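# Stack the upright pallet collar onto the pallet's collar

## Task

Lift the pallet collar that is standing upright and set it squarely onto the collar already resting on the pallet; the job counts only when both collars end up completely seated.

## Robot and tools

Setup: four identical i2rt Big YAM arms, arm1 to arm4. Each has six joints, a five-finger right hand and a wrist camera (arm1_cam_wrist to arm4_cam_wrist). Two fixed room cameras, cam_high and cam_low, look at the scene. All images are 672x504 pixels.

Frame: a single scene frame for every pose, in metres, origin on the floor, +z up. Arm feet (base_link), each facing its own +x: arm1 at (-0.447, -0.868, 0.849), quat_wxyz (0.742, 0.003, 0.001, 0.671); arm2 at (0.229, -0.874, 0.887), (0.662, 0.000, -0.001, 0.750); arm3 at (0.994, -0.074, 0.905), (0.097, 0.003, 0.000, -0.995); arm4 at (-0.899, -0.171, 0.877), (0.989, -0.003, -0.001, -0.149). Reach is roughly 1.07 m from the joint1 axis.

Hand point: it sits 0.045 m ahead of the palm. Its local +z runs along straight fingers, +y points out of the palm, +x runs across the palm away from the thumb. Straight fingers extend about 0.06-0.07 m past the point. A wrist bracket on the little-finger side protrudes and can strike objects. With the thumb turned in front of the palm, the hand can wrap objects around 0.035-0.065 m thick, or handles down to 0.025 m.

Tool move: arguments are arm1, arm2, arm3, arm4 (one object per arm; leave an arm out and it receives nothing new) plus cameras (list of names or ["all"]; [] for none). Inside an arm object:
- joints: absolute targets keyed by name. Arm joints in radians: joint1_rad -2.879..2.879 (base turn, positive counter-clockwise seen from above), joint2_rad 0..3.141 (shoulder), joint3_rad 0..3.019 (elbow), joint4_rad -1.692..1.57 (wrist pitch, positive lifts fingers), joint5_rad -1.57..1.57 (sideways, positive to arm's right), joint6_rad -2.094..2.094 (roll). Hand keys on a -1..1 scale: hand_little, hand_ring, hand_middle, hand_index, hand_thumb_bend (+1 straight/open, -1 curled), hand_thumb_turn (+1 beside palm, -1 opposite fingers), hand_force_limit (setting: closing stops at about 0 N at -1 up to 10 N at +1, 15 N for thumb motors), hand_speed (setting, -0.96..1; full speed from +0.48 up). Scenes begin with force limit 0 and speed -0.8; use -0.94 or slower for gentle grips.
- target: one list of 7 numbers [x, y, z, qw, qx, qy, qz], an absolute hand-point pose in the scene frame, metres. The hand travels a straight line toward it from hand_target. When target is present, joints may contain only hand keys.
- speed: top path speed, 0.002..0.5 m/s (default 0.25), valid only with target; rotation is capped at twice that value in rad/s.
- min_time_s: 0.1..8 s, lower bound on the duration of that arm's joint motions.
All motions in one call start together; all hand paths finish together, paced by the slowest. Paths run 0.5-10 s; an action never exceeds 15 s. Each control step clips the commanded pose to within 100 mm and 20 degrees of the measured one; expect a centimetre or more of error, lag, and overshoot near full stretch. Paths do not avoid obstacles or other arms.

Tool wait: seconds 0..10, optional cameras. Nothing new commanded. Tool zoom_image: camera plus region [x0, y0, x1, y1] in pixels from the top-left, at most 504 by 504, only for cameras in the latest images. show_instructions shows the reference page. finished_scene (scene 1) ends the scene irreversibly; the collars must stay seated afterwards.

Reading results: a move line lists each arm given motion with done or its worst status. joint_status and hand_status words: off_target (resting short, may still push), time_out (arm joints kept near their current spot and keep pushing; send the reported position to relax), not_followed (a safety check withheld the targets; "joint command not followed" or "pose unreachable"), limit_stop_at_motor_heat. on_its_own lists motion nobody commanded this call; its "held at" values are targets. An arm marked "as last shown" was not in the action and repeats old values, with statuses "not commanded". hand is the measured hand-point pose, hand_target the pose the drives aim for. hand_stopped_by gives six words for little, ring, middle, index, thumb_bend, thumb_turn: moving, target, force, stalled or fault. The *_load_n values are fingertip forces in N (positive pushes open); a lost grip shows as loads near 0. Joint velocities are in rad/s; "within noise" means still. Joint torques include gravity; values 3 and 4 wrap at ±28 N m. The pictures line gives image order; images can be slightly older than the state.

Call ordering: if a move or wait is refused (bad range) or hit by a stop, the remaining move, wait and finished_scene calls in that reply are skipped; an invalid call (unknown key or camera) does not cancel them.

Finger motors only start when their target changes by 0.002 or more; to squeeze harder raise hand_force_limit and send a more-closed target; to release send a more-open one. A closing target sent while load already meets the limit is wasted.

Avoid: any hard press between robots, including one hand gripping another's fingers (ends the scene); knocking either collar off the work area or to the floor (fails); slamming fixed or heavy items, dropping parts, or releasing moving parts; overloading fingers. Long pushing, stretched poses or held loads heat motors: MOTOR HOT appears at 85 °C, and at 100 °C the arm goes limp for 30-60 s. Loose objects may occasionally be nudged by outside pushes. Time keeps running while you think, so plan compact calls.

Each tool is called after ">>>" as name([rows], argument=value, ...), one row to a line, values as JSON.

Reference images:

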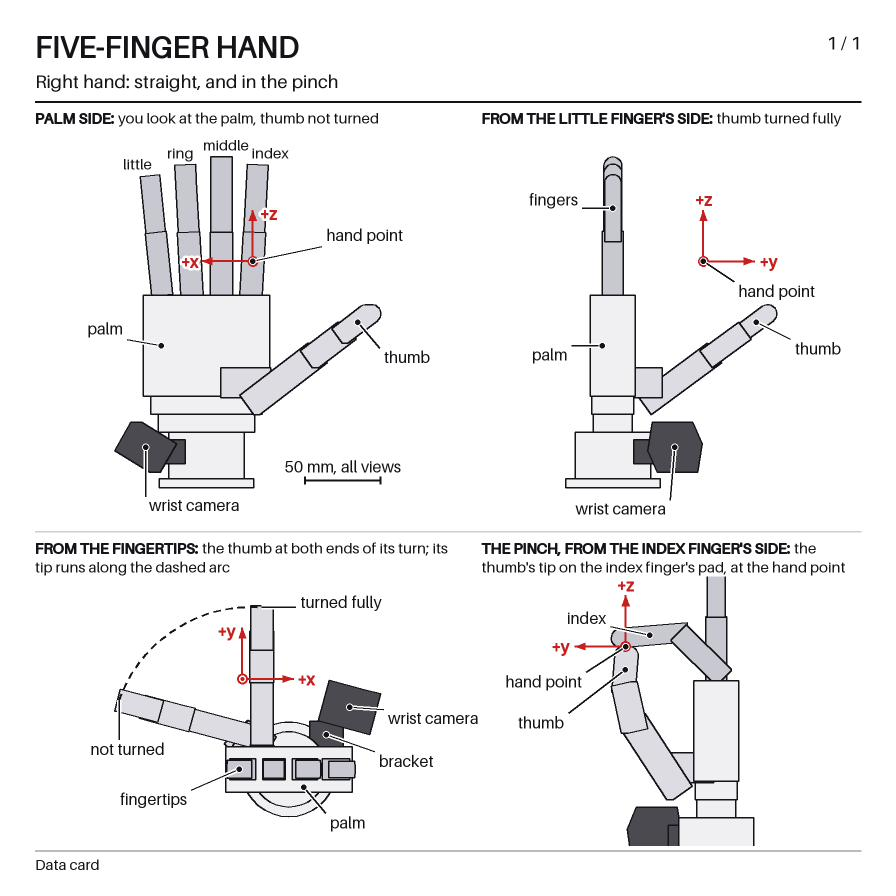

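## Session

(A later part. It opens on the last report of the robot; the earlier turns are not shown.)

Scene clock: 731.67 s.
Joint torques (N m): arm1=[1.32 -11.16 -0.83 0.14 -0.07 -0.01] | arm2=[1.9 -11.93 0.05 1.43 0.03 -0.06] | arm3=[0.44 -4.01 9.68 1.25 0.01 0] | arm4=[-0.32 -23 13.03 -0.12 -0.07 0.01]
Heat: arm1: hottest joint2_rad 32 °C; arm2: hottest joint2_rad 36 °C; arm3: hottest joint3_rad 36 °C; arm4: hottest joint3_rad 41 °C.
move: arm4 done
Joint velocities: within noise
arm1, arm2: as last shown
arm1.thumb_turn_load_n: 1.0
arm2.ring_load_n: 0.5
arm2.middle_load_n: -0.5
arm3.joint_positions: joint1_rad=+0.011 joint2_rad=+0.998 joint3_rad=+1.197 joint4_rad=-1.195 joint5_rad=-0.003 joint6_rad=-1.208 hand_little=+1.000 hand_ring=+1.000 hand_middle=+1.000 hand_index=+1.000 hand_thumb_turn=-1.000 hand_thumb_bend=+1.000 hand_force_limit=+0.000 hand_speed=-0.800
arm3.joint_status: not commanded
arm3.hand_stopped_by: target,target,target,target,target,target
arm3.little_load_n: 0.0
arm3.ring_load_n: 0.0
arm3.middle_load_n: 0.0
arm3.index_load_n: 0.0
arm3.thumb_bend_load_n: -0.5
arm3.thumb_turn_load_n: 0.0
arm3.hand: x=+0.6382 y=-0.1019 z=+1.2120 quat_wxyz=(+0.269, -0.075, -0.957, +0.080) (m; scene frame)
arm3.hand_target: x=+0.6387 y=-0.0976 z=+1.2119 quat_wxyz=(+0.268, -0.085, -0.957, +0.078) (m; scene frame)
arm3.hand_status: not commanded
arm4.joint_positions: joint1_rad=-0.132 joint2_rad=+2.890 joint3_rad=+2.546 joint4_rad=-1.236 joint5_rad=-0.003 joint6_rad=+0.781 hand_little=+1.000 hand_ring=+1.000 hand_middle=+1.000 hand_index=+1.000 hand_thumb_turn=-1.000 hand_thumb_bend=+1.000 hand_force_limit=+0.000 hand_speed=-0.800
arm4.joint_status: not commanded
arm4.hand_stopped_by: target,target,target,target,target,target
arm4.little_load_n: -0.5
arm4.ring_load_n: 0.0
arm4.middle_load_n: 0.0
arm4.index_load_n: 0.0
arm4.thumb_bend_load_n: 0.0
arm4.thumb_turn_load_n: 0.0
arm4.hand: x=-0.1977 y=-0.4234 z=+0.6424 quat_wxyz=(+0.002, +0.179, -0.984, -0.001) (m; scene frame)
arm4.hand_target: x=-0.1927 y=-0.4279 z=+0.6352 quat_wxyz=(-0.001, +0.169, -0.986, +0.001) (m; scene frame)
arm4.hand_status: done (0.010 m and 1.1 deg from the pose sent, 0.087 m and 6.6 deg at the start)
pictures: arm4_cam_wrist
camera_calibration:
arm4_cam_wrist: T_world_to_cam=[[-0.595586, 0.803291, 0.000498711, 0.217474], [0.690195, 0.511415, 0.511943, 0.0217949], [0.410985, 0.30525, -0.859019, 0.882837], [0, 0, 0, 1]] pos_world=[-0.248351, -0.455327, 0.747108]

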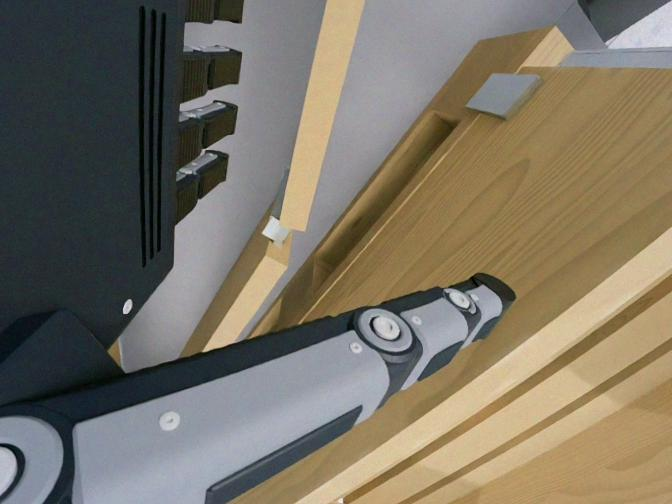

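>>> move(arm4={"target": [-0.196, -0.419, 0.493, 0, -0.1763, 0.9843, 0], "speed": 0.12}, arm3={"target": [0.36, -0.40, 0.72, 0, 0.9789, 0.2045, 0], "speed": 0.3, "joints": {"hand_thumb_turn": -1}}, cameras=["arm4_cam_wrist", "arm3_cam_wrist", "cam_high"])

Scene clock: 803.37 s.
Joint torques (N m): arm1=[1.38 -11.22 -0.81 0.12 -0.08 0] | arm2=[2.08 -11.87 0.06 1.37 0.04 -0.06] | arm3=[2.49 -19.43 10.14 -0.27 -0.3 0.01] | arm4=[0.91 -23.06 7.28 1.09 0.08 0.01]
Heat: arm1: hottest joint2_rad 32 °C; arm2: hottest joint2_rad 36 °C; arm3: hottest joint3_rad 36 °C; arm4: hottest joint3_rad 46 °C.
move: arm3 off_target; arm4 off_target
Joint velocities: within noise
arm1, arm2: as last shown
arm2.ring_load_n: 0.0
arm2.middle_load_n: 0.0
arm3.joint_positions: joint1_rad=+0.185 joint2_rad=+2.490 joint3_rad=+1.854 joint4_rad=-0.950 joint5_rad=+0.004 joint6_rad=+1.540 hand_little=+1.000 hand_ring=+1.000 hand_middle=+1.000 hand_index=+1.000 hand_thumb_turn=-1.000 hand_thumb_bend=+1.000 hand_force_limit=+0.000 hand_speed=-0.800
arm3.joint_status: all done
arm3.hand_stopped_by: target,target,target,target,target,target
arm3.little_load_n: 0.0
arm3.ring_load_n: 0.0
arm3.middle_load_n: 0.0
arm3.index_load_n: 0.0
arm3.thumb_bend_load_n: -0.5
arm3.thumb_turn_load_n: 0.0
arm3.hand: x=+0.3706 y=-0.3877 z=+0.7119 quat_wxyz=(+0.003, -0.979, -0.204, -0.010) (m; scene frame)
arm3.hand_target: x=+0.3605 y=-0.3998 z=+0.7203 quat_wxyz=(+0.000, -0.979, -0.204, +0.000) (m; scene frame)
arm3.hand_status: off_target (0.018 m and 1.2 deg from the pose sent, 0.639 m and 148.8 deg at the start)
arm4.joint_positions: joint1_rad=-0.132 joint2_rad=+3.112 joint3_rad=+2.680 joint4_rad=-1.031 joint5_rad=+0.004 joint6_rad=+0.794 hand_little=+1.000 hand_ring=+1.000 hand_middle=+1.000 hand_index=+1.000 hand_thumb_turn=-1.000 hand_thumb_bend=+1.000 hand_force_limit=+0.000 hand_speed=-0.800
arm4.joint_status: not commanded
arm4.hand_stopped_by: target,target,target,target,target,target
arm4.little_load_n: 0.0
arm4.ring_load_n: 0.0
arm4.middle_load_n: 0.0
arm4.index_load_n: 0.0
arm4.thumb_bend_load_n: 0.0
arm4.thumb_turn_load_n: 0.0
arm4.hand: x=-0.1830 y=-0.4318 z=+0.5248 quat_wxyz=(-0.044, +0.172, -0.984, +0.035) (m; scene frame)
arm4.hand_target: x=-0.1985 y=-0.4184 z=+0.4953 quat_wxyz=(-0.028, +0.168, -0.985, +0.025) (m; scene frame)
arm4.hand_status: off_target (0.037 m and 6.5 deg from the pose sent, 0.150 m and 0.4 deg at the start; a joint's target at an end of its range on 77 of 160 steps)
pictures: arm3_cam_wrist, arm4_cam_wrist, cam_high
camera_calibration:
arm3_cam_wrist: T_world_to_cam=[[0.602985, -0.797703, 0.0089058, -0.538713], [-0.680757, -0.508701, 0.527061, -0.325556], [-0.415908, -0.323872, -0.849781, 0.753284], [0, 0, 0, 1]] pos_world=[0.416507, -0.351376, 0.816512]
arm4_cam_wrist: T_world_to_cam=[[-0.579313, 0.808437, -0.104051, 0.293075], [0.641956, 0.531182, 0.552936, 0.0543874], [0.502284, 0.253527, -0.826701, 0.755692], [0, 0, 0, 1]] pos_world=[-0.244704, -0.457411, 0.625154]

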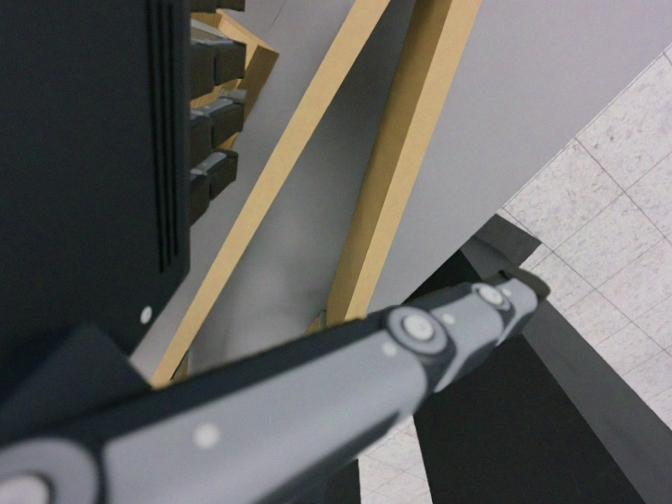

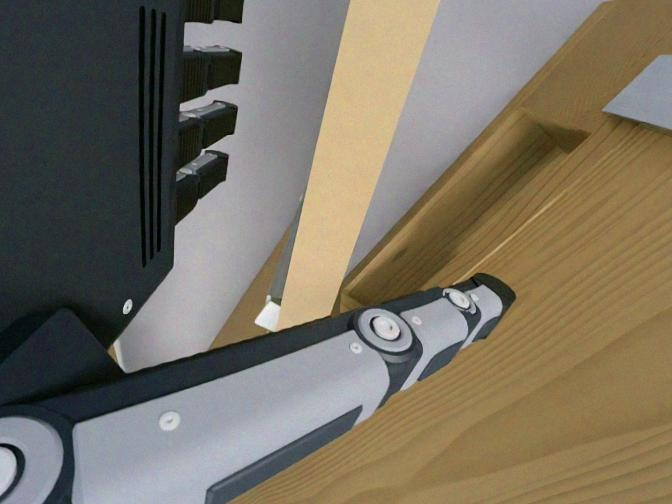

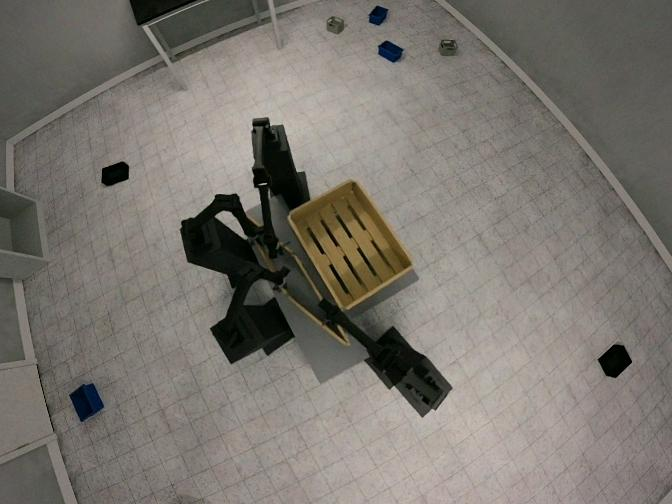

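>>> zoom_image(camera="arm3_cam_wrist", region=[140, 0, 500, 400])

Scaled by 1.260 from the camera's 672x504 image, which has a finer 960x720 frame.

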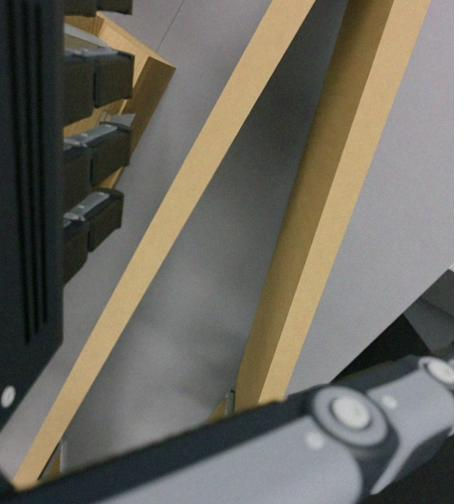

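>>> move(arm3={"target": [0.40, -0.325, 0.68, 0, -0.0384, 0.9993, 0], "speed": 0.3}, arm4={"target": [-0.25, -0.36, 0.74, 0, -0.1763, 0.9843, 0], "speed": 0.2}, cameras=["arm3_cam_wrist", "arm4_cam_wrist"])

>>> zoom_image(camera="arm3_cam_wrist", region=[140, 0, 500, 400])

Scene clock: 849.30 s.
Joint torques (N m): arm1=[1.32 -11.16 -0.81 0.13 -0.07 -0.01] | arm2=[1.96 -11.81 0.1 1.37 0.04 -0.05] | arm3=[2.08 -22.71 6.71 0.66 -0.22 -0.11] | arm4=[1.38 -23.41 6.91 -0.08 -0.09 0.01]
Heat: arm1: hottest joint2_rad 33 °C; arm2: hottest joint2_rad 36 °C; arm3: hottest joint2_rad 36 °C; arm4: hottest joint3_rad 41 °C.
move: arm3 off_target; arm4 off_target
Joint velocities: within noise
arm1, arm2: as last shown
arm2.thumb_turn_load_n: 1.0
arm3.joint_positions: joint1_rad=+0.265 joint2_rad=+2.629 joint3_rad=+1.990 joint4_rad=-0.963 joint5_rad=+0.005 joint6_rad=-1.170 hand_little=+1.000 hand_ring=+1.000 hand_middle=+1.000 hand_index=+1.000 hand_thumb_turn=-1.000 hand_thumb_bend=+1.000 hand_force_limit=+0.000 hand_speed=-0.800
arm3.joint_status: not commanded
arm3.hand_stopped_by: target,target,target,target,target,target
arm3.little_load_n: 0.0
arm3.ring_load_n: 0.0
arm3.middle_load_n: 0.0
arm3.index_load_n: 0.0
arm3.thumb_bend_load_n: 0.0
arm3.thumb_turn_load_n: 0.0
arm3.hand: x=+0.4094 y=-0.3136 z=+0.6646 quat_wxyz=(-0.016, +0.029, -0.999, -0.009) (m; scene frame)
arm3.hand_target: x=+0.4002 y=-0.3249 z=+0.6801 quat_wxyz=(+0.000, +0.038, -0.999, +0.000) (m; scene frame)
arm3.hand_status: off_target (0.021 m and 2.4 deg from the pose sent, 0.076 m and 160.9 deg at the start)
arm4.joint_positions: joint1_rad=-0.097 joint2_rad=+2.461 joint3_rad=+1.961 joint4_rad=-1.050 joint5_rad=-0.002 joint6_rad=+0.819 hand_little=+1.000 hand_ring=+1.000 hand_middle=+1.000 hand_index=+1.000 hand_thumb_turn=-1.000 hand_thumb_bend=+1.000 hand_force_limit=+0.000 hand_speed=-0.800
arm4.joint_status: not commanded
arm4.hand_stopped_by: target,target,target,target,target,target
arm4.little_load_n: 0.0
arm4.ring_load_n: 0.0
arm4.middle_load_n: 0.0
arm4.index_load_n: 0.0
arm4.thumb_bend_load_n: 0.0
arm4.thumb_turn_load_n: 0.0
arm4.hand: x=-0.2452 y=-0.3738 z=+0.7439 quat_wxyz=(-0.010, +0.177, -0.984, +0.008) (m; scene frame)
arm4.hand_target: x=-0.2500 y=-0.3602 z=+0.7400 quat_wxyz=(+0.000, +0.176, -0.984, +0.000) (m; scene frame)
arm4.hand_status: off_target (0.015 m and 1.4 deg from the pose sent, 0.236 m and 6.5 deg at the start)
pictures: arm3_cam_wrist, arm4_cam_wrist
camera_calibration:
arm3_cam_wrist: T_world_to_cam=[[-0.291237, 0.956537, 0.0147583, 0.409737], [0.785103, 0.230168, 0.57501, -0.636715], [0.546621, 0.179051, -0.818013, 0.495779], [0, 0, 0, 1]] pos_world=[0.348214, -0.334147, 0.765625]
arm4_cam_wrist: T_world_to_cam=[[-0.592916, 0.804871, -0.0251591, 0.169725], [0.677876, 0.515741, 0.523923, -0.0330502], [0.434666, 0.293588, -0.851394, 0.970126], [0, 0, 0, 1]] pos_world=[-0.298644, -0.404378, 0.847545]

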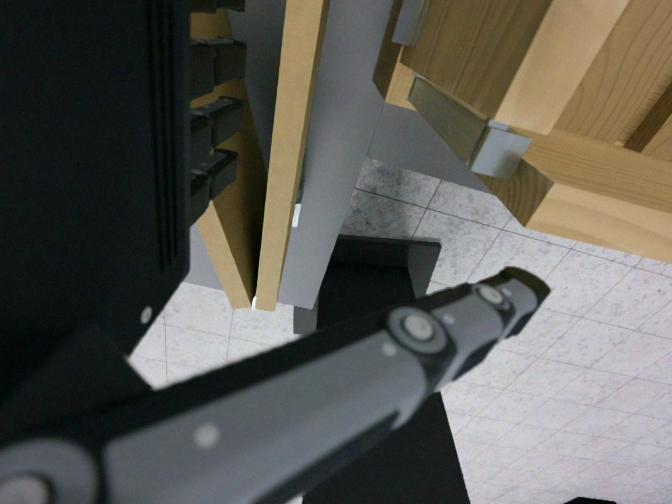

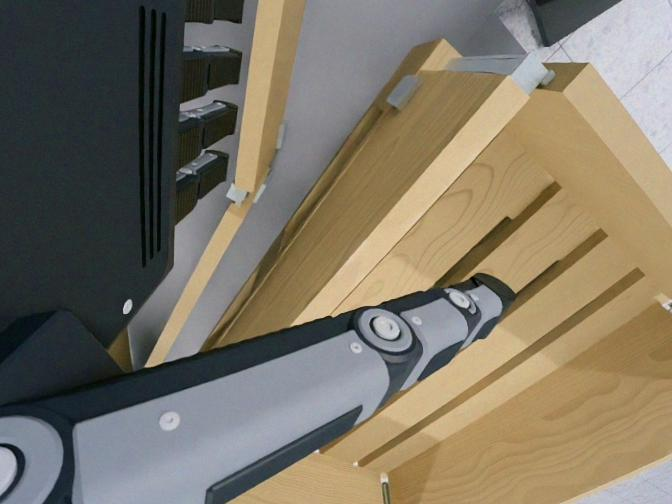

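Scaled by 1.260 from the camera's 672x504 image, which has a finer 960x720 frame.

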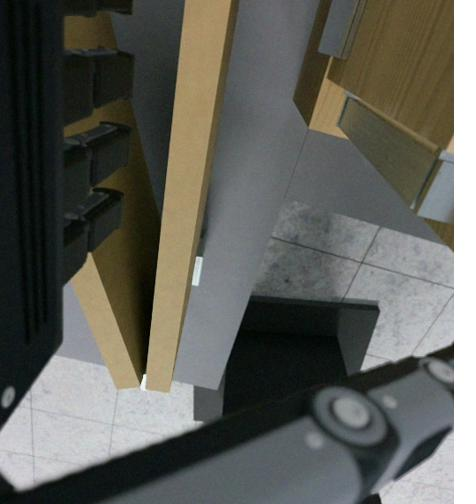

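>>> move(arm3={"target": [0.401, -0.339, 0.500, 0, -0.0523, 0.9986, 0], "speed": 0.12}, cameras=["arm3_cam_wrist"])

>>> zoom_image(camera="arm3_cam_wrist", region=[140, 0, 500, 400])

Scene clock: 865.50 s.
Joint torques (N m): arm1=[1.26 -11.28 -0.83 0.1 -0.07 0] | arm2=[2.08 -11.87 0.09 1.4 0.04 -0.05] | arm3=[2.43 -21.6 9.57 -0.09 -0.21 -0.17] | arm4=[1.38 -23.47 6.9 -0.1 -0.1 0.01]
Heat: arm1: hottest joint2_rad 33 °C; arm2: hottest joint2_rad 36 °C; arm3: hottest joint2_rad 36 °C; arm4: hottest joint3_rad 40 °C.
move: arm3 off_target
Joint velocities: within noise
arm1, arm2, arm4: as last shown
arm2.thumb_turn_load_n: 0.5
arm3.joint_positions: joint1_rad=+0.283 joint2_rad=+3.009 joint3_rad=+2.279 joint4_rad=-0.862 joint5_rad=+0.005 joint6_rad=-1.178 hand_little=+1.000 hand_ring=+1.000 hand_middle=+1.000 hand_index=+1.000 hand_thumb_turn=-1.000 hand_thumb_bend=+1.000 hand_force_limit=+0.000 hand_speed=-0.800
arm3.joint_status: not commanded
arm3.hand_stopped_by: target,target,target,target,target,target
arm3.little_load_n: 0.0
arm3.ring_load_n: 0.0
arm3.middle_load_n: 0.0
arm3.index_load_n: 0.0
arm3.thumb_bend_load_n: 0.0
arm3.thumb_turn_load_n: 0.0
arm3.hand: x=+0.4123 y=-0.3250 z=+0.4937 quat_wxyz=(-0.011, +0.043, -0.999, -0.007) (m; scene frame)
arm3.hand_target: x=+0.4013 y=-0.3390 z=+0.5005 quat_wxyz=(+0.001, +0.052, -0.999, +0.000) (m; scene frame)
arm3.hand_status: off_target (0.019 m and 1.9 deg from the pose sent, 0.167 m and 3.4 deg at the start)
pictures: arm3_cam_wrist
camera_calibration:
arm3_cam_wrist: T_world_to_cam=[[-0.316551, 0.948492, 0.0125742, 0.432947], [0.78434, 0.254266, 0.565826, -0.525423], [0.533484, 0.188975, -0.824429, 0.368143], [0, 0, 0, 1]] pos_world=[0.352762, -0.346619, 0.595361]

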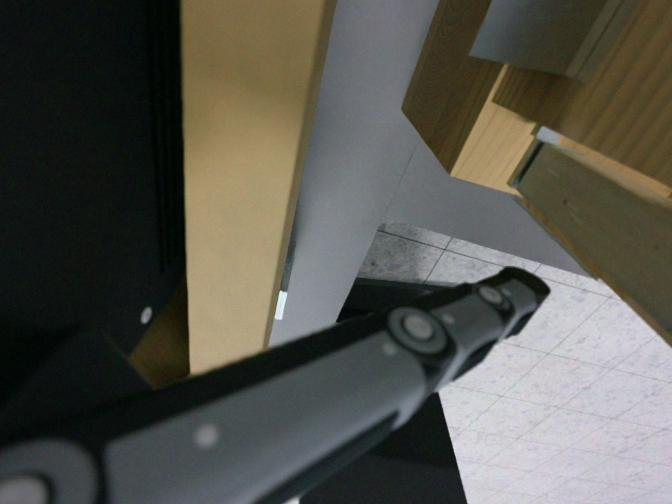

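Scaled by 1.260 from the camera's 672x504 image, which has a finer 960x720 frame.

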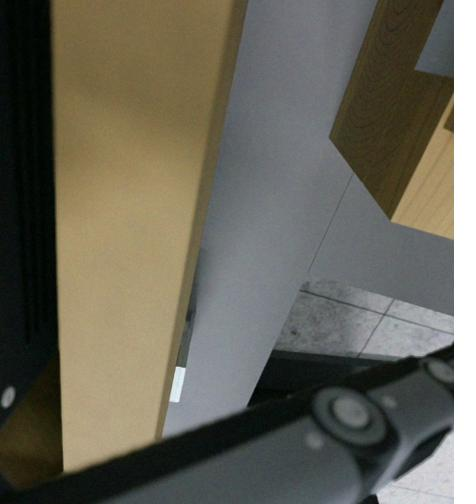

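>>> move(arm3={"target": [0.401, -0.334, 0.490, 0, -0.0523, 0.9986, 0], "speed": 0.1, "joints": {"hand_thumb_bend": -0.9, "hand_force_limit": 0.7, "hand_speed": -0.7}}, cameras=["arm3_cam_wrist", "cam_high", "cam_low"])

Scene clock: 874.03 s.
Joint torques (N m): arm1=[1.32 -11.22 -0.81 0.14 -0.08 -0.01] | arm2=[2.08 -11.87 0.09 1.35 0.05 -0.05] | arm3=[1.9 -20.25 9.59 0.06 -0.54 -0.15] | arm4=[1.44 -23.47 6.9 -0.08 -0.1 0.01]
Heat: arm1: hottest joint2_rad 33 °C; arm2: hottest joint2_rad 36 °C; arm3: hottest joint2_rad 37 °C; arm4: hottest joint3_rad 40 °C.
move: arm3 off_target
Joint velocities: within noise
arm1, arm2, arm4: as last shown
arm2.thumb_bend_load_n: 11.0
arm2.hand: x=-0.0066 y=-0.5885 z=+0.4830 quat_wxyz=(-0.005, +0.999, +0.038, -0.004) (m; scene frame)
arm3.joint_positions: joint1_rad=+0.280 joint2_rad=+3.024 joint3_rad=+2.292 joint4_rad=-0.862 joint5_rad=+0.013 joint6_rad=-1.186 hand_little=+1.000 hand_ring=+1.000 hand_middle=+1.000 hand_index=+1.000 hand_thumb_turn=-1.000 hand_thumb_bend=-0.374 hand_force_limit=+0.700 hand_speed=-0.700
arm3.joint_status: hand_thumb_bend off_target (ended at -0.374, target -0.900); the others done
arm3.hand_stopped_by: target,target,target,target,force,target
arm3.little_load_n: 0.0
arm3.ring_load_n: 0.0
arm3.middle_load_n: 0.0
arm3.index_load_n: 0.0
arm3.thumb_bend_load_n: 14.0
arm3.thumb_turn_load_n: 2.0
arm3.hand: x=+0.4118 y=-0.3209 z=+0.4878 quat_wxyz=(-0.011, +0.045, -0.999, -0.011) (m; scene frame)
arm3.hand_target: x=+0.4014 y=-0.3339 z=+0.4905 quat_wxyz=(+0.000, +0.052, -0.999, +0.000) (m; scene frame)
arm3.hand_status: off_target (0.017 m and 1.9 deg from the pose sent, 0.015 m and 1.9 deg at the start)
arm4.index_load_n: 0.5
pictures: arm3_cam_wrist, cam_high, cam_low
camera_calibration:
arm3_cam_wrist: T_world_to_cam=[[-0.321386, 0.946722, 0.0207043, 0.426423], [0.783721, 0.253652, 0.566959, -0.523267], [0.531501, 0.198439, -0.823486, 0.366268], [0, 0, 0, 1]] pos_world=[0.35247, -0.343658, 0.589458]

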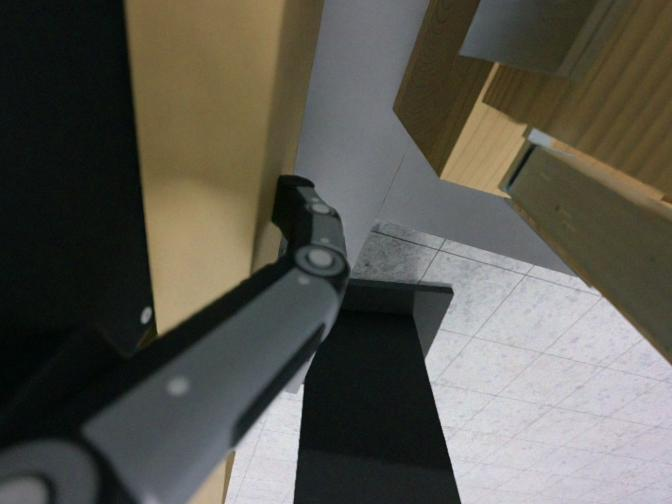

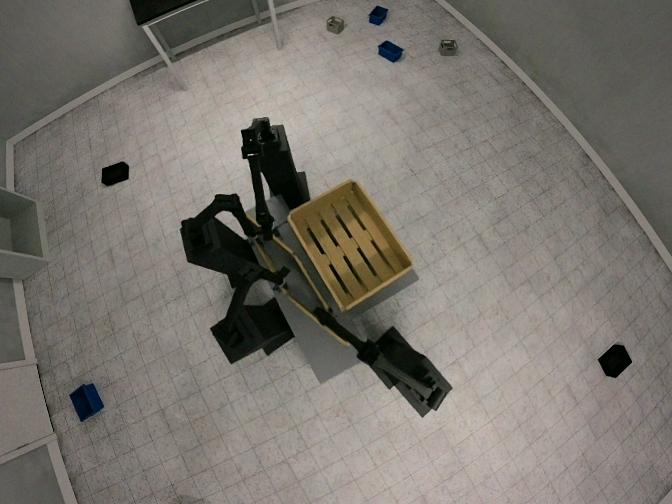

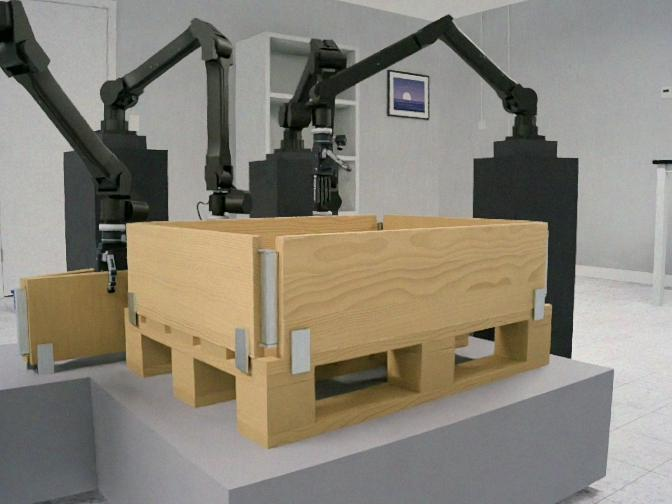

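>>> move(arm1={"target": [-0.398, -0.628, 0.520, 0, 0.9990, 0.0445, 0], "speed": 0.05}, arm2={"target": [-0.005, -0.600, 0.514, 0, 0.9990, 0.0445, 0], "speed": 0.05}, arm3={"target": [0.401, -0.334, 0.530, 0, -0.0523, 0.9986, 0], "speed": 0.05}, cameras=["arm3_cam_wrist", "arm4_cam_wrist", "cam_low", "arm1_cam_wrist", "arm2_cam_wrist"])

Scene clock: 881.77 s.
Joint torques (N m): arm1=[1.38 -12.34 -0.88 -0.43 -0.01 0] | arm2=[1.96 -14.39 -0.36 0.47 -0.04 -0.12] | arm3=[2.08 -25.35 5.53 -1.01 -0.41 -0.15] | arm4=[1.38 -23.36 6.91 -0.1 -0.1 0.01]
Heat: arm1: hottest joint2_rad 33 °C; arm2: hottest joint2_rad 36 °C; arm3: hottest joint2_rad 38 °C; arm4: hottest joint3_rad 39 °C.
move: arm1 done; arm2 done; arm3 off_target
Joint velocities: within noise
arm1.joint_positions: joint1_rad=-0.149 joint2_rad=+2.471 joint3_rad=+0.768 joint4_rad=+0.124 joint5_rad=+0.008 joint6_rad=-0.334 hand_little=+1.000 hand_ring=+1.000 hand_middle=+1.000 hand_index=+1.000 hand_thumb_turn=-1.000 hand_thumb_bend=-0.362 hand_force_limit=+0.600 hand_speed=-0.700
arm1.joint_status: not commanded
arm1.hand_stopped_by: target,target,target,target,force,target
arm1.little_load_n: 0.0
arm1.ring_load_n: 0.0
arm1.middle_load_n: 0.0
arm1.index_load_n: 0.0
arm1.thumb_bend_load_n: 0.5
arm1.thumb_turn_load_n: 0.0
arm1.hand: x=-0.3969 y=-0.6320 z=+0.5156 quat_wxyz=(+0.003, +0.999, +0.042, +0.000) (m; scene frame)
arm1.hand_target: x=-0.3979 y=-0.6280 z=+0.5199 quat_wxyz=(+0.000, +0.999, +0.044, +0.000) (m; scene frame)
arm1.hand_status: done (0.006 m and 0.5 deg from the pose sent, 0.038 m and 0.5 deg at the start)
arm2.joint_positions: joint1_rad=+0.420 joint2_rad=+2.590 joint3_rad=+1.059 joint4_rad=-0.038 joint5_rad=-0.001 joint6_rad=+0.473 hand_little=+1.000 hand_ring=+1.000 hand_middle=+1.000 hand_index=+1.000 hand_thumb_turn=-1.000 hand_thumb_bend=-0.349 hand_force_limit=+0.600 hand_speed=-0.700
arm2.joint_status: not commanded
arm2.hand_stopped_by: target,target,target,target,force,target
arm2.little_load_n: 0.0
arm2.ring_load_n: 0.0
arm2.middle_load_n: 0.0
arm2.index_load_n: 0.0
arm2.thumb_bend_load_n: 0.0
arm2.thumb_turn_load_n: 0.0
arm2.hand: x=-0.0015 y=-0.5977 z=+0.5084 quat_wxyz=(-0.001, +0.999, +0.035, +0.000) (m; scene frame)
arm2.hand_target: x=-0.0049 y=-0.6001 z=+0.5139 quat_wxyz=(+0.000, +0.999, +0.045, +0.000) (m; scene frame)
arm2.hand_status: done (0.007 m and 1.1 deg from the pose sent, 0.033 m and 1.0 deg at the start)
arm3.joint_positions: joint1_rad=+0.280 joint2_rad=+2.988 joint3_rad=+2.230 joint4_rad=-0.834 joint5_rad=+0.010 joint6_rad=-1.184 hand_little=+1.000 hand_ring=+1.000 hand_middle=+1.000 hand_index=+1.000 hand_thumb_turn=-1.000 hand_thumb_bend=-0.374 hand_force_limit=+0.700 hand_speed=-0.700
arm3.joint_status: not commanded
arm3.hand_stopped_by: target,target,target,target,force,target
arm3.little_load_n: 0.0
arm3.ring_load_n: 0.0
arm3.middle_load_n: 0.0
arm3.index_load_n: 0.0
arm3.thumb_bend_load_n: 14.0
arm3.thumb_turn_load_n: 0.5
arm3.hand: x=+0.4172 y=-0.3189 z=+0.4940 quat_wxyz=(-0.010, +0.044, -0.999, -0.009) (m; scene frame)
arm3.hand_target: x=+0.4011 y=-0.3338 z=+0.5287 quat_wxyz=(+0.000, +0.052, -0.999, +0.000) (m; scene frame)
arm3.hand_status: off_target (0.042 m and 1.8 deg from the pose sent, 0.045 m and 1.9 deg at the start)
arm4: as last shown
arm4.index_load_n: 0.0
pictures: arm1_cam_wrist, arm2_cam_wrist, arm3_cam_wrist, arm4_cam_wrist, cam_low
camera_calibration:
arm1_cam_wrist: T_world_to_cam=[[0.360964, -0.931943, -0.0344575, -0.426282], [-0.775557, -0.320501, 0.543867, -0.797857], [-0.517896, -0.169593, -0.838464, 0.239277], [0, 0, 0, 1]] pos_world=[-0.34099, -0.612405, 0.619864]
arm2_cam_wrist: T_world_to_cam=[[0.379724, -0.924497, 0.0334002, -0.578164], [-0.797794, -0.308978, 0.517743, -0.451202], [-0.468331, -0.223246, -0.854884, 0.417039], [0, 0, 0, 1]] pos_world=[0.0548889, -0.580819, 0.609437]
arm3_cam_wrist: T_world_to_cam=[[-0.319534, 0.947415, 0.0174147, 0.427181], [0.784386, 0.254149, 0.565815, -0.531041], [0.531635, 0.194457, -0.824349, 0.367115], [0, 0, 0, 1]] pos_world=[0.357869, -0.341142, 0.595663]
arm4_cam_wrist: T_world_to_cam=[[-0.592916, 0.804871, -0.0251591, 0.169725], [0.677876, 0.515741, 0.523923, -0.0330502], [0.434666, 0.293588, -0.851394, 0.970126], [0, 0, 0, 1]] pos_world=[-0.298644, -0.404378, 0.847545]

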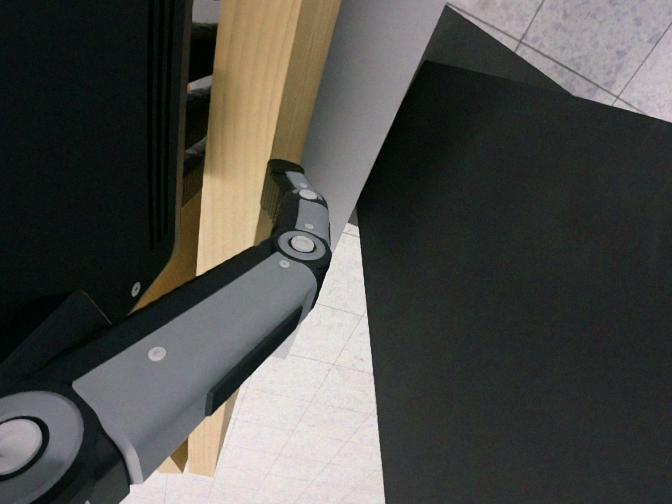

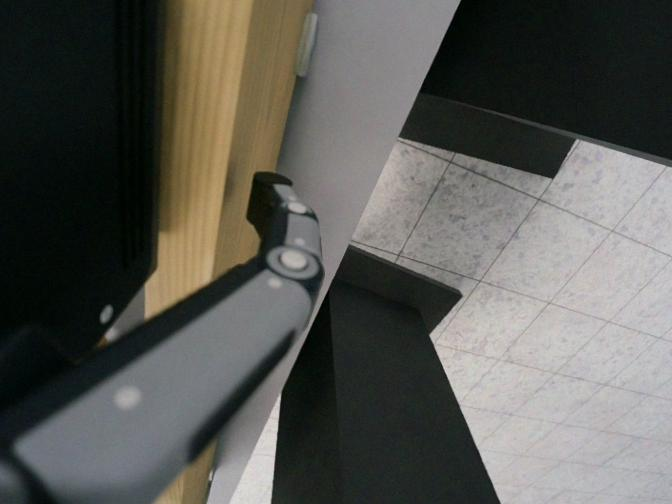

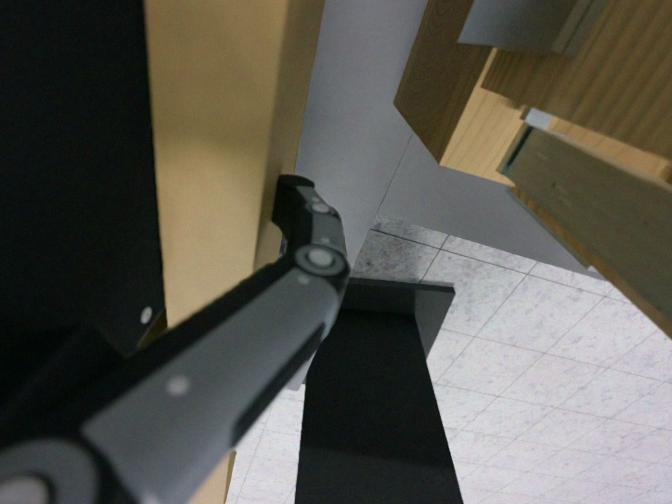

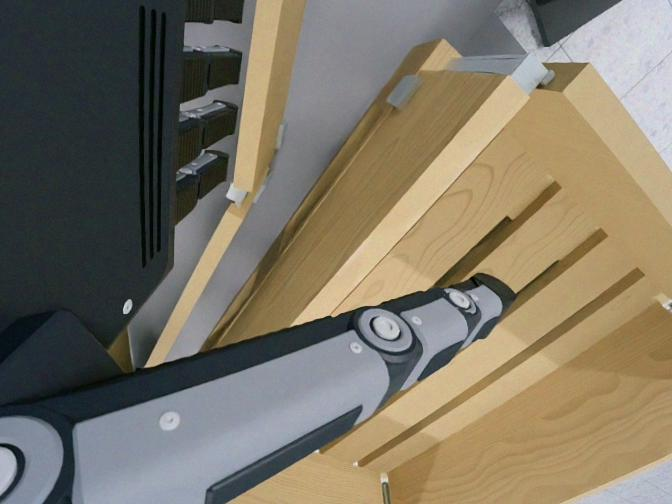

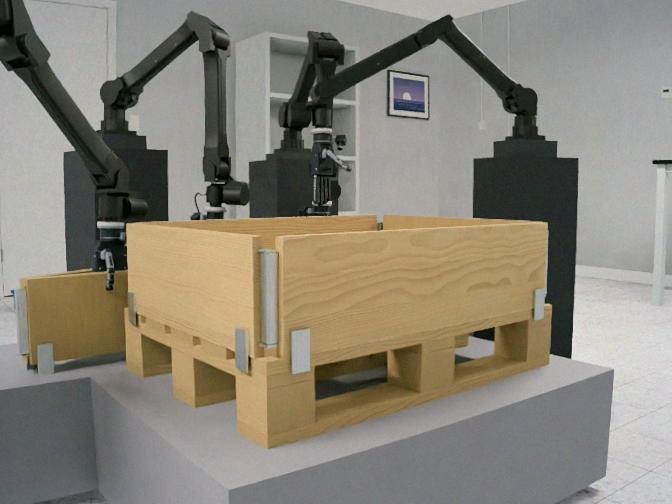

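>>> move(arm1={"joints": {"hand_thumb_bend": 0.2, "hand_speed": 0.0}}, arm2={"joints": {"hand_thumb_bend": 0.2, "hand_speed": 0.0}}, arm3={"target": [0.401, -0.334, 0.500, 0, -0.0523, 0.9986, 0], "speed": 0.05})

>>> move(arm1={"target": [-0.398, -0.626, 0.476, 0, 0.9990, 0.0445, 0], "speed": 0.15}, arm2={"target": [-0.005, -0.598, 0.468, 0, 0.9990, 0.0445, 0], "speed": 0.15}, cameras=["arm1_cam_wrist", "arm2_cam_wrist"])

Scene clock: 907.03 s.
Joint torques (N m): arm1=[1.49 -12.34 -0.85 -0.39 0 0] | arm2=[2.08 -14.51 -0.36 0.44 -0.05 -0.11] | arm3=[1.9 -20.72 9.99 -0.06 -0.4 -0.19] | arm4=[1.38 -23.41 6.91 -0.1 -0.09 0.01]
Heat: arm1: hottest joint2_rad 33 °C; arm2: hottest joint2_rad 37 °C; arm3: hottest joint2_rad 37 °C; arm4: hottest joint3_rad 39 °C.
move: arm1 done; arm2 done; arm3 off_target
Joint velocities: within noise
arm1.joint_positions: joint1_rad=-0.149 joint2_rad=+2.469 joint3_rad=+0.768 joint4_rad=+0.124 joint5_rad=+0.008 joint6_rad=-0.334 hand_little=+1.000 hand_ring=+1.000 hand_middle=+1.000 hand_index=+1.000 hand_thumb_turn=-1.000 hand_thumb_bend=+0.200 hand_force_limit=+0.600 hand_speed=+0.000
arm1.joint_status: all done
arm1.hand_stopped_by: target,target,target,target,target,target
arm1.little_load_n: 0.0
arm1.ring_load_n: 0.0
arm1.middle_load_n: 0.0
arm1.index_load_n: -0.5
arm1.thumb_bend_load_n: 0.0
arm1.thumb_turn_load_n: 0.0
arm1.hand: x=-0.3967 y=-0.6313 z=+0.5160 quat_wxyz=(+0.003, +0.999, +0.042, +0.000) (m; scene frame)
arm1.hand_target: x=-0.3979 y=-0.6280 z=+0.5199 quat_wxyz=(+0.000, +0.999, +0.044, +0.000) (m; scene frame)
arm1.hand_status: not commanded
arm2.joint_positions: joint1_rad=+0.420 joint2_rad=+2.590 joint3_rad=+1.059 joint4_rad=-0.038 joint5_rad=-0.001 joint6_rad=+0.473 hand_little=+1.000 hand_ring=+1.000 hand_middle=+1.000 hand_index=+1.000 hand_thumb_turn=-1.000 hand_thumb_bend=+0.200 hand_force_limit=+0.600 hand_speed=+0.000
arm2.joint_status: all done
arm2.hand_stopped_by: target,target,target,target,target,target
arm2.little_load_n: 0.0
arm2.ring_load_n: 0.0
arm2.middle_load_n: 0.0
arm2.index_load_n: 0.0
arm2.thumb_bend_load_n: 0.0
arm2.thumb_turn_load_n: 0.0
arm2.hand: x=-0.0015 y=-0.5977 z=+0.5084 quat_wxyz=(-0.001, +0.999, +0.035, +0.000) (m; scene frame)
arm2.hand_target: x=-0.0049 y=-0.6001 z=+0.5139 quat_wxyz=(+0.000, +0.999, +0.045, +0.000) (m; scene frame)
arm2.hand_status: not commanded
arm3.joint_positions: joint1_rad=+0.280 joint2_rad=+2.999 joint3_rad=+2.252 joint4_rad=-0.852 joint5_rad=+0.010 joint6_rad=-1.184 hand_little=+1.000 hand_ring=+1.000 hand_middle=+1.000 hand_index=+1.000 hand_thumb_turn=-1.000 hand_thumb_bend=-0.374 hand_force_limit=+0.700 hand_speed=-0.700
arm3.joint_status: not commanded
arm3.hand_stopped_by: target,target,target,target,force,target
arm3.little_load_n: 0.0
arm3.ring_load_n: 0.0
arm3.middle_load_n: 0.0
arm3.index_load_n: 0.0
arm3.thumb_bend_load_n: 13.0
arm3.thumb_turn_load_n: 0.5
arm3.hand: x=+0.4160 y=-0.3195 z=+0.4934 quat_wxyz=(-0.013, +0.044, -0.999, -0.010) (m; scene frame)
arm3.hand_target: x=+0.4016 y=-0.3338 z=+0.5006 quat_wxyz=(+0.000, +0.052, -0.999, +0.000) (m; scene frame)
arm3.hand_status: off_target (0.022 m and 2.1 deg from the pose sent, 0.023 m and 1.8 deg at the start)
arm4: as last shown
arm4.thumb_turn_load_n: 0.5
pictures: none

Scene clock: 908.27 s.
Joint torques (N m): arm1=[1.38 -11.11 -0.66 0.09 0 0.01] | arm2=[1.85 -11.75 0.73 1.29 -0.05 -0.14] | arm3=[2.14 -20.48 10 -0.17 -0.43 -0.16] | arm4=[1.38 -23.41 6.9 -0.09 -0.1 0.01]
Heat: arm1: hottest joint2_rad 33 °C; arm2: hottest joint2_rad 37 °C; arm3: hottest joint2_rad 37 °C; arm4: hottest joint3_rad 39 °C.
move: arm1 done; arm2 off_target
Joint velocities: within noise
arm1.joint_positions: joint1_rad=-0.149 joint2_rad=+2.584 joint3_rad=+0.843 joint4_rad=+0.163 joint5_rad=+0.008 joint6_rad=-0.334 hand_little=+1.000 hand_ring=+1.000 hand_middle=+1.000 hand_index=+1.000 hand_thumb_turn=-1.000 hand_thumb_bend=+0.200 hand_force_limit=+0.600 hand_speed=+0.000
arm1.joint_status: not commanded
arm1.hand_stopped_by: target,target,target,target,target,target
arm1.little_load_n: 0.0
arm1.ring_load_n: 0.0
arm1.middle_load_n: 0.0
arm1.index_load_n: 0.0
arm1.thumb_bend_load_n: 0.0
arm1.thumb_turn_load_n: 0.0
arm1.hand: x=-0.3961 y=-0.6277 z=+0.4783 quat_wxyz=(+0.003, +0.999, +0.042, +0.000) (m; scene frame)
arm1.hand_target: x=-0.3979 y=-0.6260 z=+0.4761 quat_wxyz=(+0.000, +0.999, +0.044, +0.000) (m; scene frame)
arm1.hand_status: done (0.003 m and 0.4 deg from the pose sent, 0.040 m and 0.4 deg at the start)
arm2.joint_positions: joint1_rad=+0.420 joint2_rad=+2.672 joint3_rad=+1.134 joint4_rad=-0.022 joint5_rad=-0.001 joint6_rad=+0.473 hand_little=+1.000 hand_ring=+1.000 hand_middle=+1.000 hand_index=+1.000 hand_thumb_turn=-1.000 hand_thumb_bend=+0.200 hand_force_limit=+0.600 hand_speed=+0.000
arm2.joint_status: not commanded
arm2.hand_stopped_by: target,target,target,target,target,target
arm2.little_load_n: 0.0
arm2.ring_load_n: 0.0
arm2.middle_load_n: 0.0
arm2.index_load_n: 0.0
arm2.thumb_bend_load_n: 0.0
arm2.thumb_turn_load_n: 0.5
arm2.hand: x=-0.0064 y=-0.5892 z=+0.4781 quat_wxyz=(-0.005, +0.999, +0.035, -0.002) (m; scene frame)
arm2.hand_target: x=-0.0048 y=-0.5980 z=+0.4684 quat_wxyz=(+0.000, +0.999, +0.045, +0.000) (m; scene frame)
arm2.hand_status: off_target (0.013 m and 1.2 deg from the pose sent, 0.041 m and 1.1 deg at the start)
arm3, arm4: as last shown
arm3.joint_positions: joint1_rad=+0.280 joint2_rad=+2.999 joint3_rad=+2.253 joint4_rad=-0.852 joint5_rad=+0.010 joint6_rad=-1.184 hand_little=+1.000 hand_ring=+1.000 hand_middle=+1.000 hand_index=+1.000 hand_thumb_turn=-1.000 hand_thumb_bend=-0.374 hand_force_limit=+0.700 hand_speed=-0.700
arm3.ring_load_n: -0.5
arm3.thumb_bend_load_n: 13.5
arm3.thumb_turn_load_n: 1.0
arm3.hand: x=+0.4159 y=-0.3197 z=+0.4934 quat_wxyz=(-0.013, +0.044, -0.999, -0.010) (m; scene frame)
arm3.hand_target: x=+0.4014 y=-0.3339 z=+0.5007 quat_wxyz=(+0.001, +0.052, -0.999, +0.000) (m; scene frame)
arm4.thumb_turn_load_n: 0.0
pictures: arm1_cam_wrist, arm2_cam_wrist
camera_calibration:
arm1_cam_wrist: T_world_to_cam=[[0.360982, -0.931914, -0.0350488, -0.423704], [-0.775695, -0.320908, 0.543429, -0.7756], [-0.517677, -0.168981, -0.838723, 0.209762], [0, 0, 0, 1]] pos_world=[-0.340091, -0.608307, 0.582565]
arm2_cam_wrist: T_world_to_cam=[[0.379906, -0.924684, 0.025109, -0.563626], [-0.79568, -0.31282, 0.518688, -0.439651], [-0.471768, -0.217031, -0.854595, 0.394257], [0, 0, 0, 1]] pos_world=[0.0503012, -0.573141, 0.579124]

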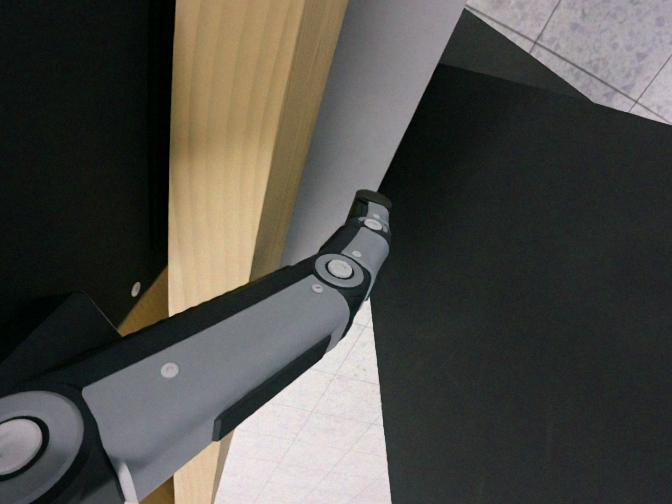

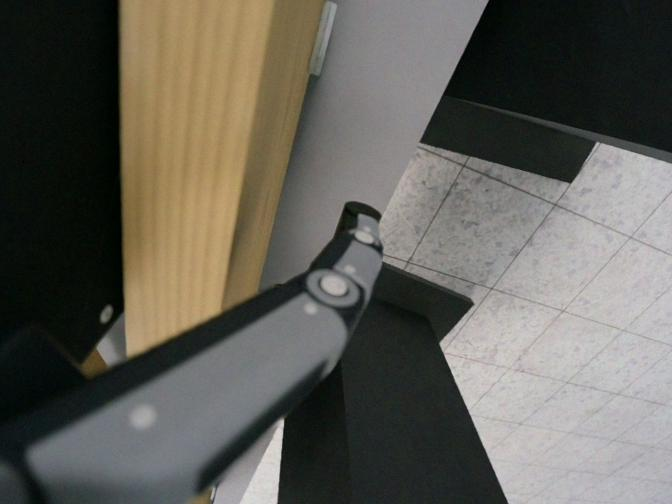

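>>> move(arm1={"joints": {"hand_thumb_bend": -0.95, "hand_force_limit": 1.0, "hand_speed": -0.3}}, arm2={"joints": {"hand_thumb_bend": -0.95, "hand_force_limit": 1.0, "hand_speed": -0.3}})

Scene clock: 912.77 s.
Joint torques (N m): arm1=[1.49 -11.4 -0.64 0.1 -0.09 0.01] | arm2=[1.9 -11.69 0.72 1.26 0.08 -0.14] | arm3=[2.08 -20.78 9.96 -0.13 -0.4 -0.15] | arm4=[1.38 -23.47 6.9 -0.1 -0.1 0.01]
Heat: arm1: hottest joint2_rad 33 °C; arm2: hottest joint2_rad 36 °C; arm3: hottest joint2_rad 38 °C; arm4: hottest joint3_rad 38 °C.
move: arm1 off_target; arm2 off_target
Joint velocities: within noise
arm1.joint_positions: joint1_rad=-0.149 joint2_rad=+2.587 joint3_rad=+0.842 joint4_rad=+0.163 joint5_rad=+0.010 joint6_rad=-0.334 hand_little=+1.000 hand_ring=+1.000 hand_middle=+1.000 hand_index=+1.000 hand_thumb_turn=-1.000 hand_thumb_bend=-0.372 hand_force_limit=+1.000 hand_speed=-0.300
arm1.joint_status: hand_thumb_bend off_target (ended at -0.372, target -0.950); the others done
arm1.hand_stopped_by: target,target,target,target,force,target
arm1.little_load_n: 0.0
arm1.ring_load_n: 0.0
arm1.middle_load_n: 0.0
arm1.index_load_n: 0.0
arm1.thumb_bend_load_n: 17.5
arm1.thumb_turn_load_n: 2.0
arm1.hand: x=-0.3961 y=-0.6297 z=+0.4779 quat_wxyz=(+0.005, +0.999, +0.042, +0.001) (m; scene frame)
arm1.hand_target: x=-0.3979 y=-0.6260 z=+0.4761 quat_wxyz=(+0.000, +0.999, +0.044, +0.000) (m; scene frame)
arm1.hand_status: not commanded
arm2.joint_positions: joint1_rad=+0.420 joint2_rad=+2.672 joint3_rad=+1.134 joint4_rad=-0.022 joint5_rad=-0.004 joint6_rad=+0.473 hand_little=+1.000 hand_ring=+1.000 hand_middle=+1.000 hand_index=+1.000 hand_thumb_turn=-1.000 hand_thumb_bend=-0.373 hand_force_limit=+1.000 hand_speed=-0.300
arm2.joint_status: hand_thumb_bend off_target (ended at -0.373, target -0.950); the others done
arm2.hand_stopped_by: target,target,target,target,force,target
arm2.little_load_n: 0.0
arm2.ring_load_n: 0.0
arm2.middle_load_n: 0.0
arm2.index_load_n: 0.0
arm2.thumb_bend_load_n: 19.5
arm2.thumb_turn_load_n: 1.5
arm2.hand: x=-0.0067 y=-0.5899 z=+0.4780 quat_wxyz=(-0.004, +0.999, +0.035, -0.003) (m; scene frame)
arm2.hand_target: x=-0.0047 y=-0.5980 z=+0.4684 quat_wxyz=(+0.000, +0.999, +0.044, +0.000) (m; scene frame)
arm2.hand_status: not commanded
arm3, arm4: as last shown
arm3.ring_load_n: 0.0
arm3.hand: x=+0.4160 y=-0.3196 z=+0.4933 quat_wxyz=(-0.013, +0.044, -0.999, -0.010) (m; scene frame)
arm3.hand_target: x=+0.4016 y=-0.3338 z=+0.5006 quat_wxyz=(+0.000, +0.052, -0.999, +0.000) (m; scene frame)
pictures: none

>>> move(arm1={"target": [-0.398, -0.626, 0.490, 0, 0.9990, 0.0445, 0], "speed": 0.04}, arm2={"target": [-0.005, -0.598, 0.486, 0, 0.9990, 0.0445, 0], "speed": 0.04}, arm3={"target": [0.401, -0.334, 0.540, 0, -0.0523, 0.9986, 0], "speed": 0.04}, cameras=["arm1_cam_wrist", "arm2_cam_wrist", "arm3_cam_wrist", "cam_low"])

Scene clock: 920.27 s.
Joint torques (N m): arm1=[1.49 -14.27 -2.26 -0.44 -0.15 0.01] | arm2=[1.73 -15.15 -1.22 0.73 0.11 -0.14] | arm3=[1.85 -25.88 5.75 -0.87 -0.27 -0.17] | arm4=[1.44 -23.47 6.9 -0.1 -0.1 0.01]
Heat: arm1: hottest joint2_rad 32 °C; arm2: hottest joint2_rad 36 °C; arm3: hottest joint2_rad 38 °C; arm4: hottest joint3_rad 38 °C.
move: arm1 off_target; arm2 done; arm3 off_target
Joint velocities: within noise
arm1.joint_positions: joint1_rad=-0.149 joint2_rad=+2.586 joint3_rad=+0.837 joint4_rad=+0.163 joint5_rad=+0.012 joint6_rad=-0.334 hand_little=+1.000 hand_ring=+1.000 hand_middle=+1.000 hand_index=+1.000 hand_thumb_turn=-1.000 hand_thumb_bend=-0.372 hand_force_limit=+1.000 hand_speed=-0.300
arm1.joint_status: not commanded
arm1.hand_stopped_by: target,target,target,target,force,target
arm1.little_load_n: 0.0
arm1.ring_load_n: 0.0
arm1.middle_load_n: 0.0
arm1.index_load_n: 0.0
arm1.thumb_bend_load_n: 16.5
arm1.thumb_turn_load_n: 2.0
arm1.hand: x=-0.3965 y=-0.6322 z=+0.4787 quat_wxyz=(+0.007, +0.999, +0.042, +0.001) (m; scene frame)
arm1.hand_target: x=-0.3980 y=-0.6264 z=+0.4895 quat_wxyz=(+0.000, +0.999, +0.044, +0.000) (m; scene frame)
arm1.hand_status: off_target (0.013 m and 0.9 deg from the pose sent, 0.013 m and 0.6 deg at the start)
arm2.joint_positions: joint1_rad=+0.420 joint2_rad=+2.672 joint3_rad=+1.124 joint4_rad=-0.022 joint5_rad=-0.005 joint6_rad=+0.473 hand_little=+1.000 hand_ring=+1.000 hand_middle=+1.000 hand_index=+1.000 hand_thumb_turn=-1.000 hand_thumb_bend=-0.373 hand_force_limit=+1.000 hand_speed=-0.300
arm2.joint_status: not commanded
arm2.hand_stopped_by: target,target,target,target,force,target
arm2.little_load_n: 0.0
arm2.ring_load_n: 0.0
arm2.middle_load_n: 0.0
arm2.index_load_n: 0.0
arm2.thumb_bend_load_n: 18.5
arm2.thumb_turn_load_n: 1.5
arm2.hand: x=-0.0039 y=-0.5952 z=+0.4785 quat_wxyz=(+0.001, +0.999, +0.035, -0.002) (m; scene frame)
arm2.hand_target: x=-0.0050 y=-0.5980 z=+0.4858 quat_wxyz=(+0.000, +0.999, +0.044, +0.000) (m; scene frame)
arm2.hand_status: done (0.008 m and 1.1 deg from the pose sent, 0.011 m and 1.2 deg at the start)
arm3.joint_positions: joint1_rad=+0.280 joint2_rad=+2.968 joint3_rad=+2.205 joint4_rad=-0.838 joint5_rad=+0.007 joint6_rad=-1.184 hand_little=+1.000 hand_ring=+1.000 hand_middle=+1.000 hand_index=+1.000 hand_thumb_turn=-1.000 hand_thumb_bend=-0.374 hand_force_limit=+0.700 hand_speed=-0.700
arm3.joint_status: not commanded
arm3.hand_stopped_by: target,target,target,target,force,target
arm3.little_load_n: 0.0
arm3.ring_load_n: 0.5
arm3.middle_load_n: 0.0
arm3.index_load_n: 0.0
arm3.thumb_bend_load_n: 14.5
arm3.thumb_turn_load_n: 1.0
arm3.hand: x=+0.4206 y=-0.3179 z=+0.5006 quat_wxyz=(-0.015, +0.044, -0.999, -0.009) (m; scene frame)
arm3.hand_target: x=+0.4013 y=-0.3338 z=+0.5387 quat_wxyz=(+0.000, +0.052, -0.999, +0.000) (m; scene frame)
arm3.hand_status: off_target (0.047 m and 2.2 deg from the pose sent, 0.051 m and 2.1 deg at the start)
arm4: as last shown
pictures: arm1_cam_wrist, arm2_cam_wrist, arm3_cam_wrist, cam_low
camera_calibration:
arm1_cam_wrist: T_world_to_cam=[[0.361066, -0.93215, -0.0269728, -0.431634], [-0.776724, -0.316617, 0.544475, -0.775764], [-0.516073, -0.175641, -0.838343, 0.205418], [0, 0, 0, 1]] pos_world=[-0.340695, -0.611888, 0.582953]
arm2_cam_wrist: T_world_to_cam=[[0.379866, -0.924358, 0.0355598, -0.574851], [-0.796307, -0.307197, 0.52108, -0.437368], [-0.47074, -0.226257, -0.852767, 0.388134], [0, 0, 0, 1]] pos_world=[0.0527975, -0.577909, 0.579333]
arm3_cam_wrist: T_world_to_cam=[[-0.319629, 0.947418, 0.015382, 0.428274], [0.779103, 0.253536, 0.57334, -0.539477], [0.539292, 0.19524, -0.819173, 0.365021], [0, 0, 0, 1]] pos_world=[0.360343, -0.340245, 0.601731]

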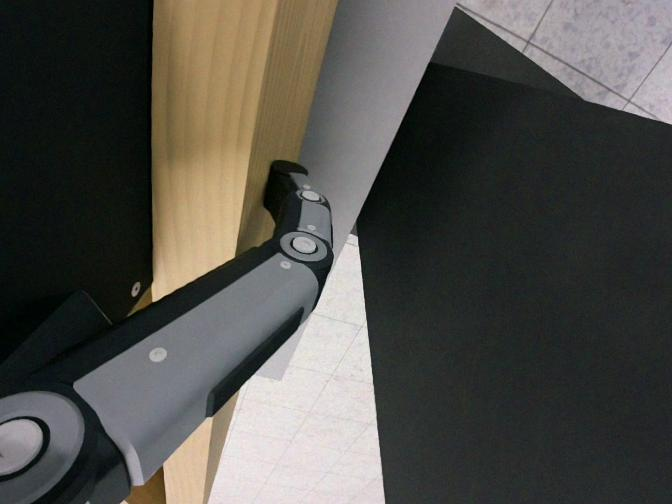

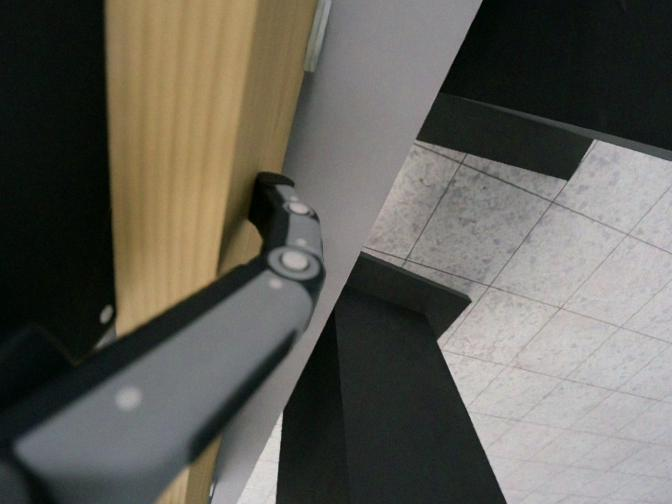

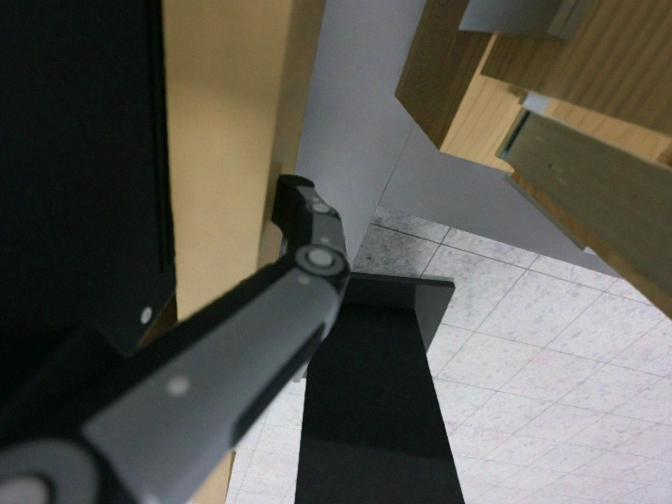

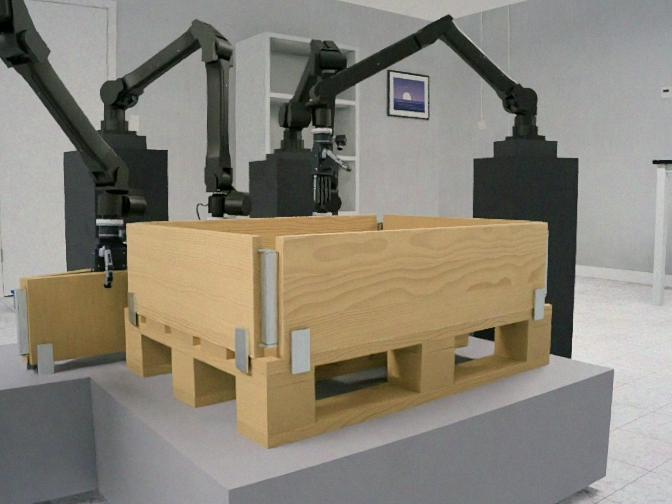

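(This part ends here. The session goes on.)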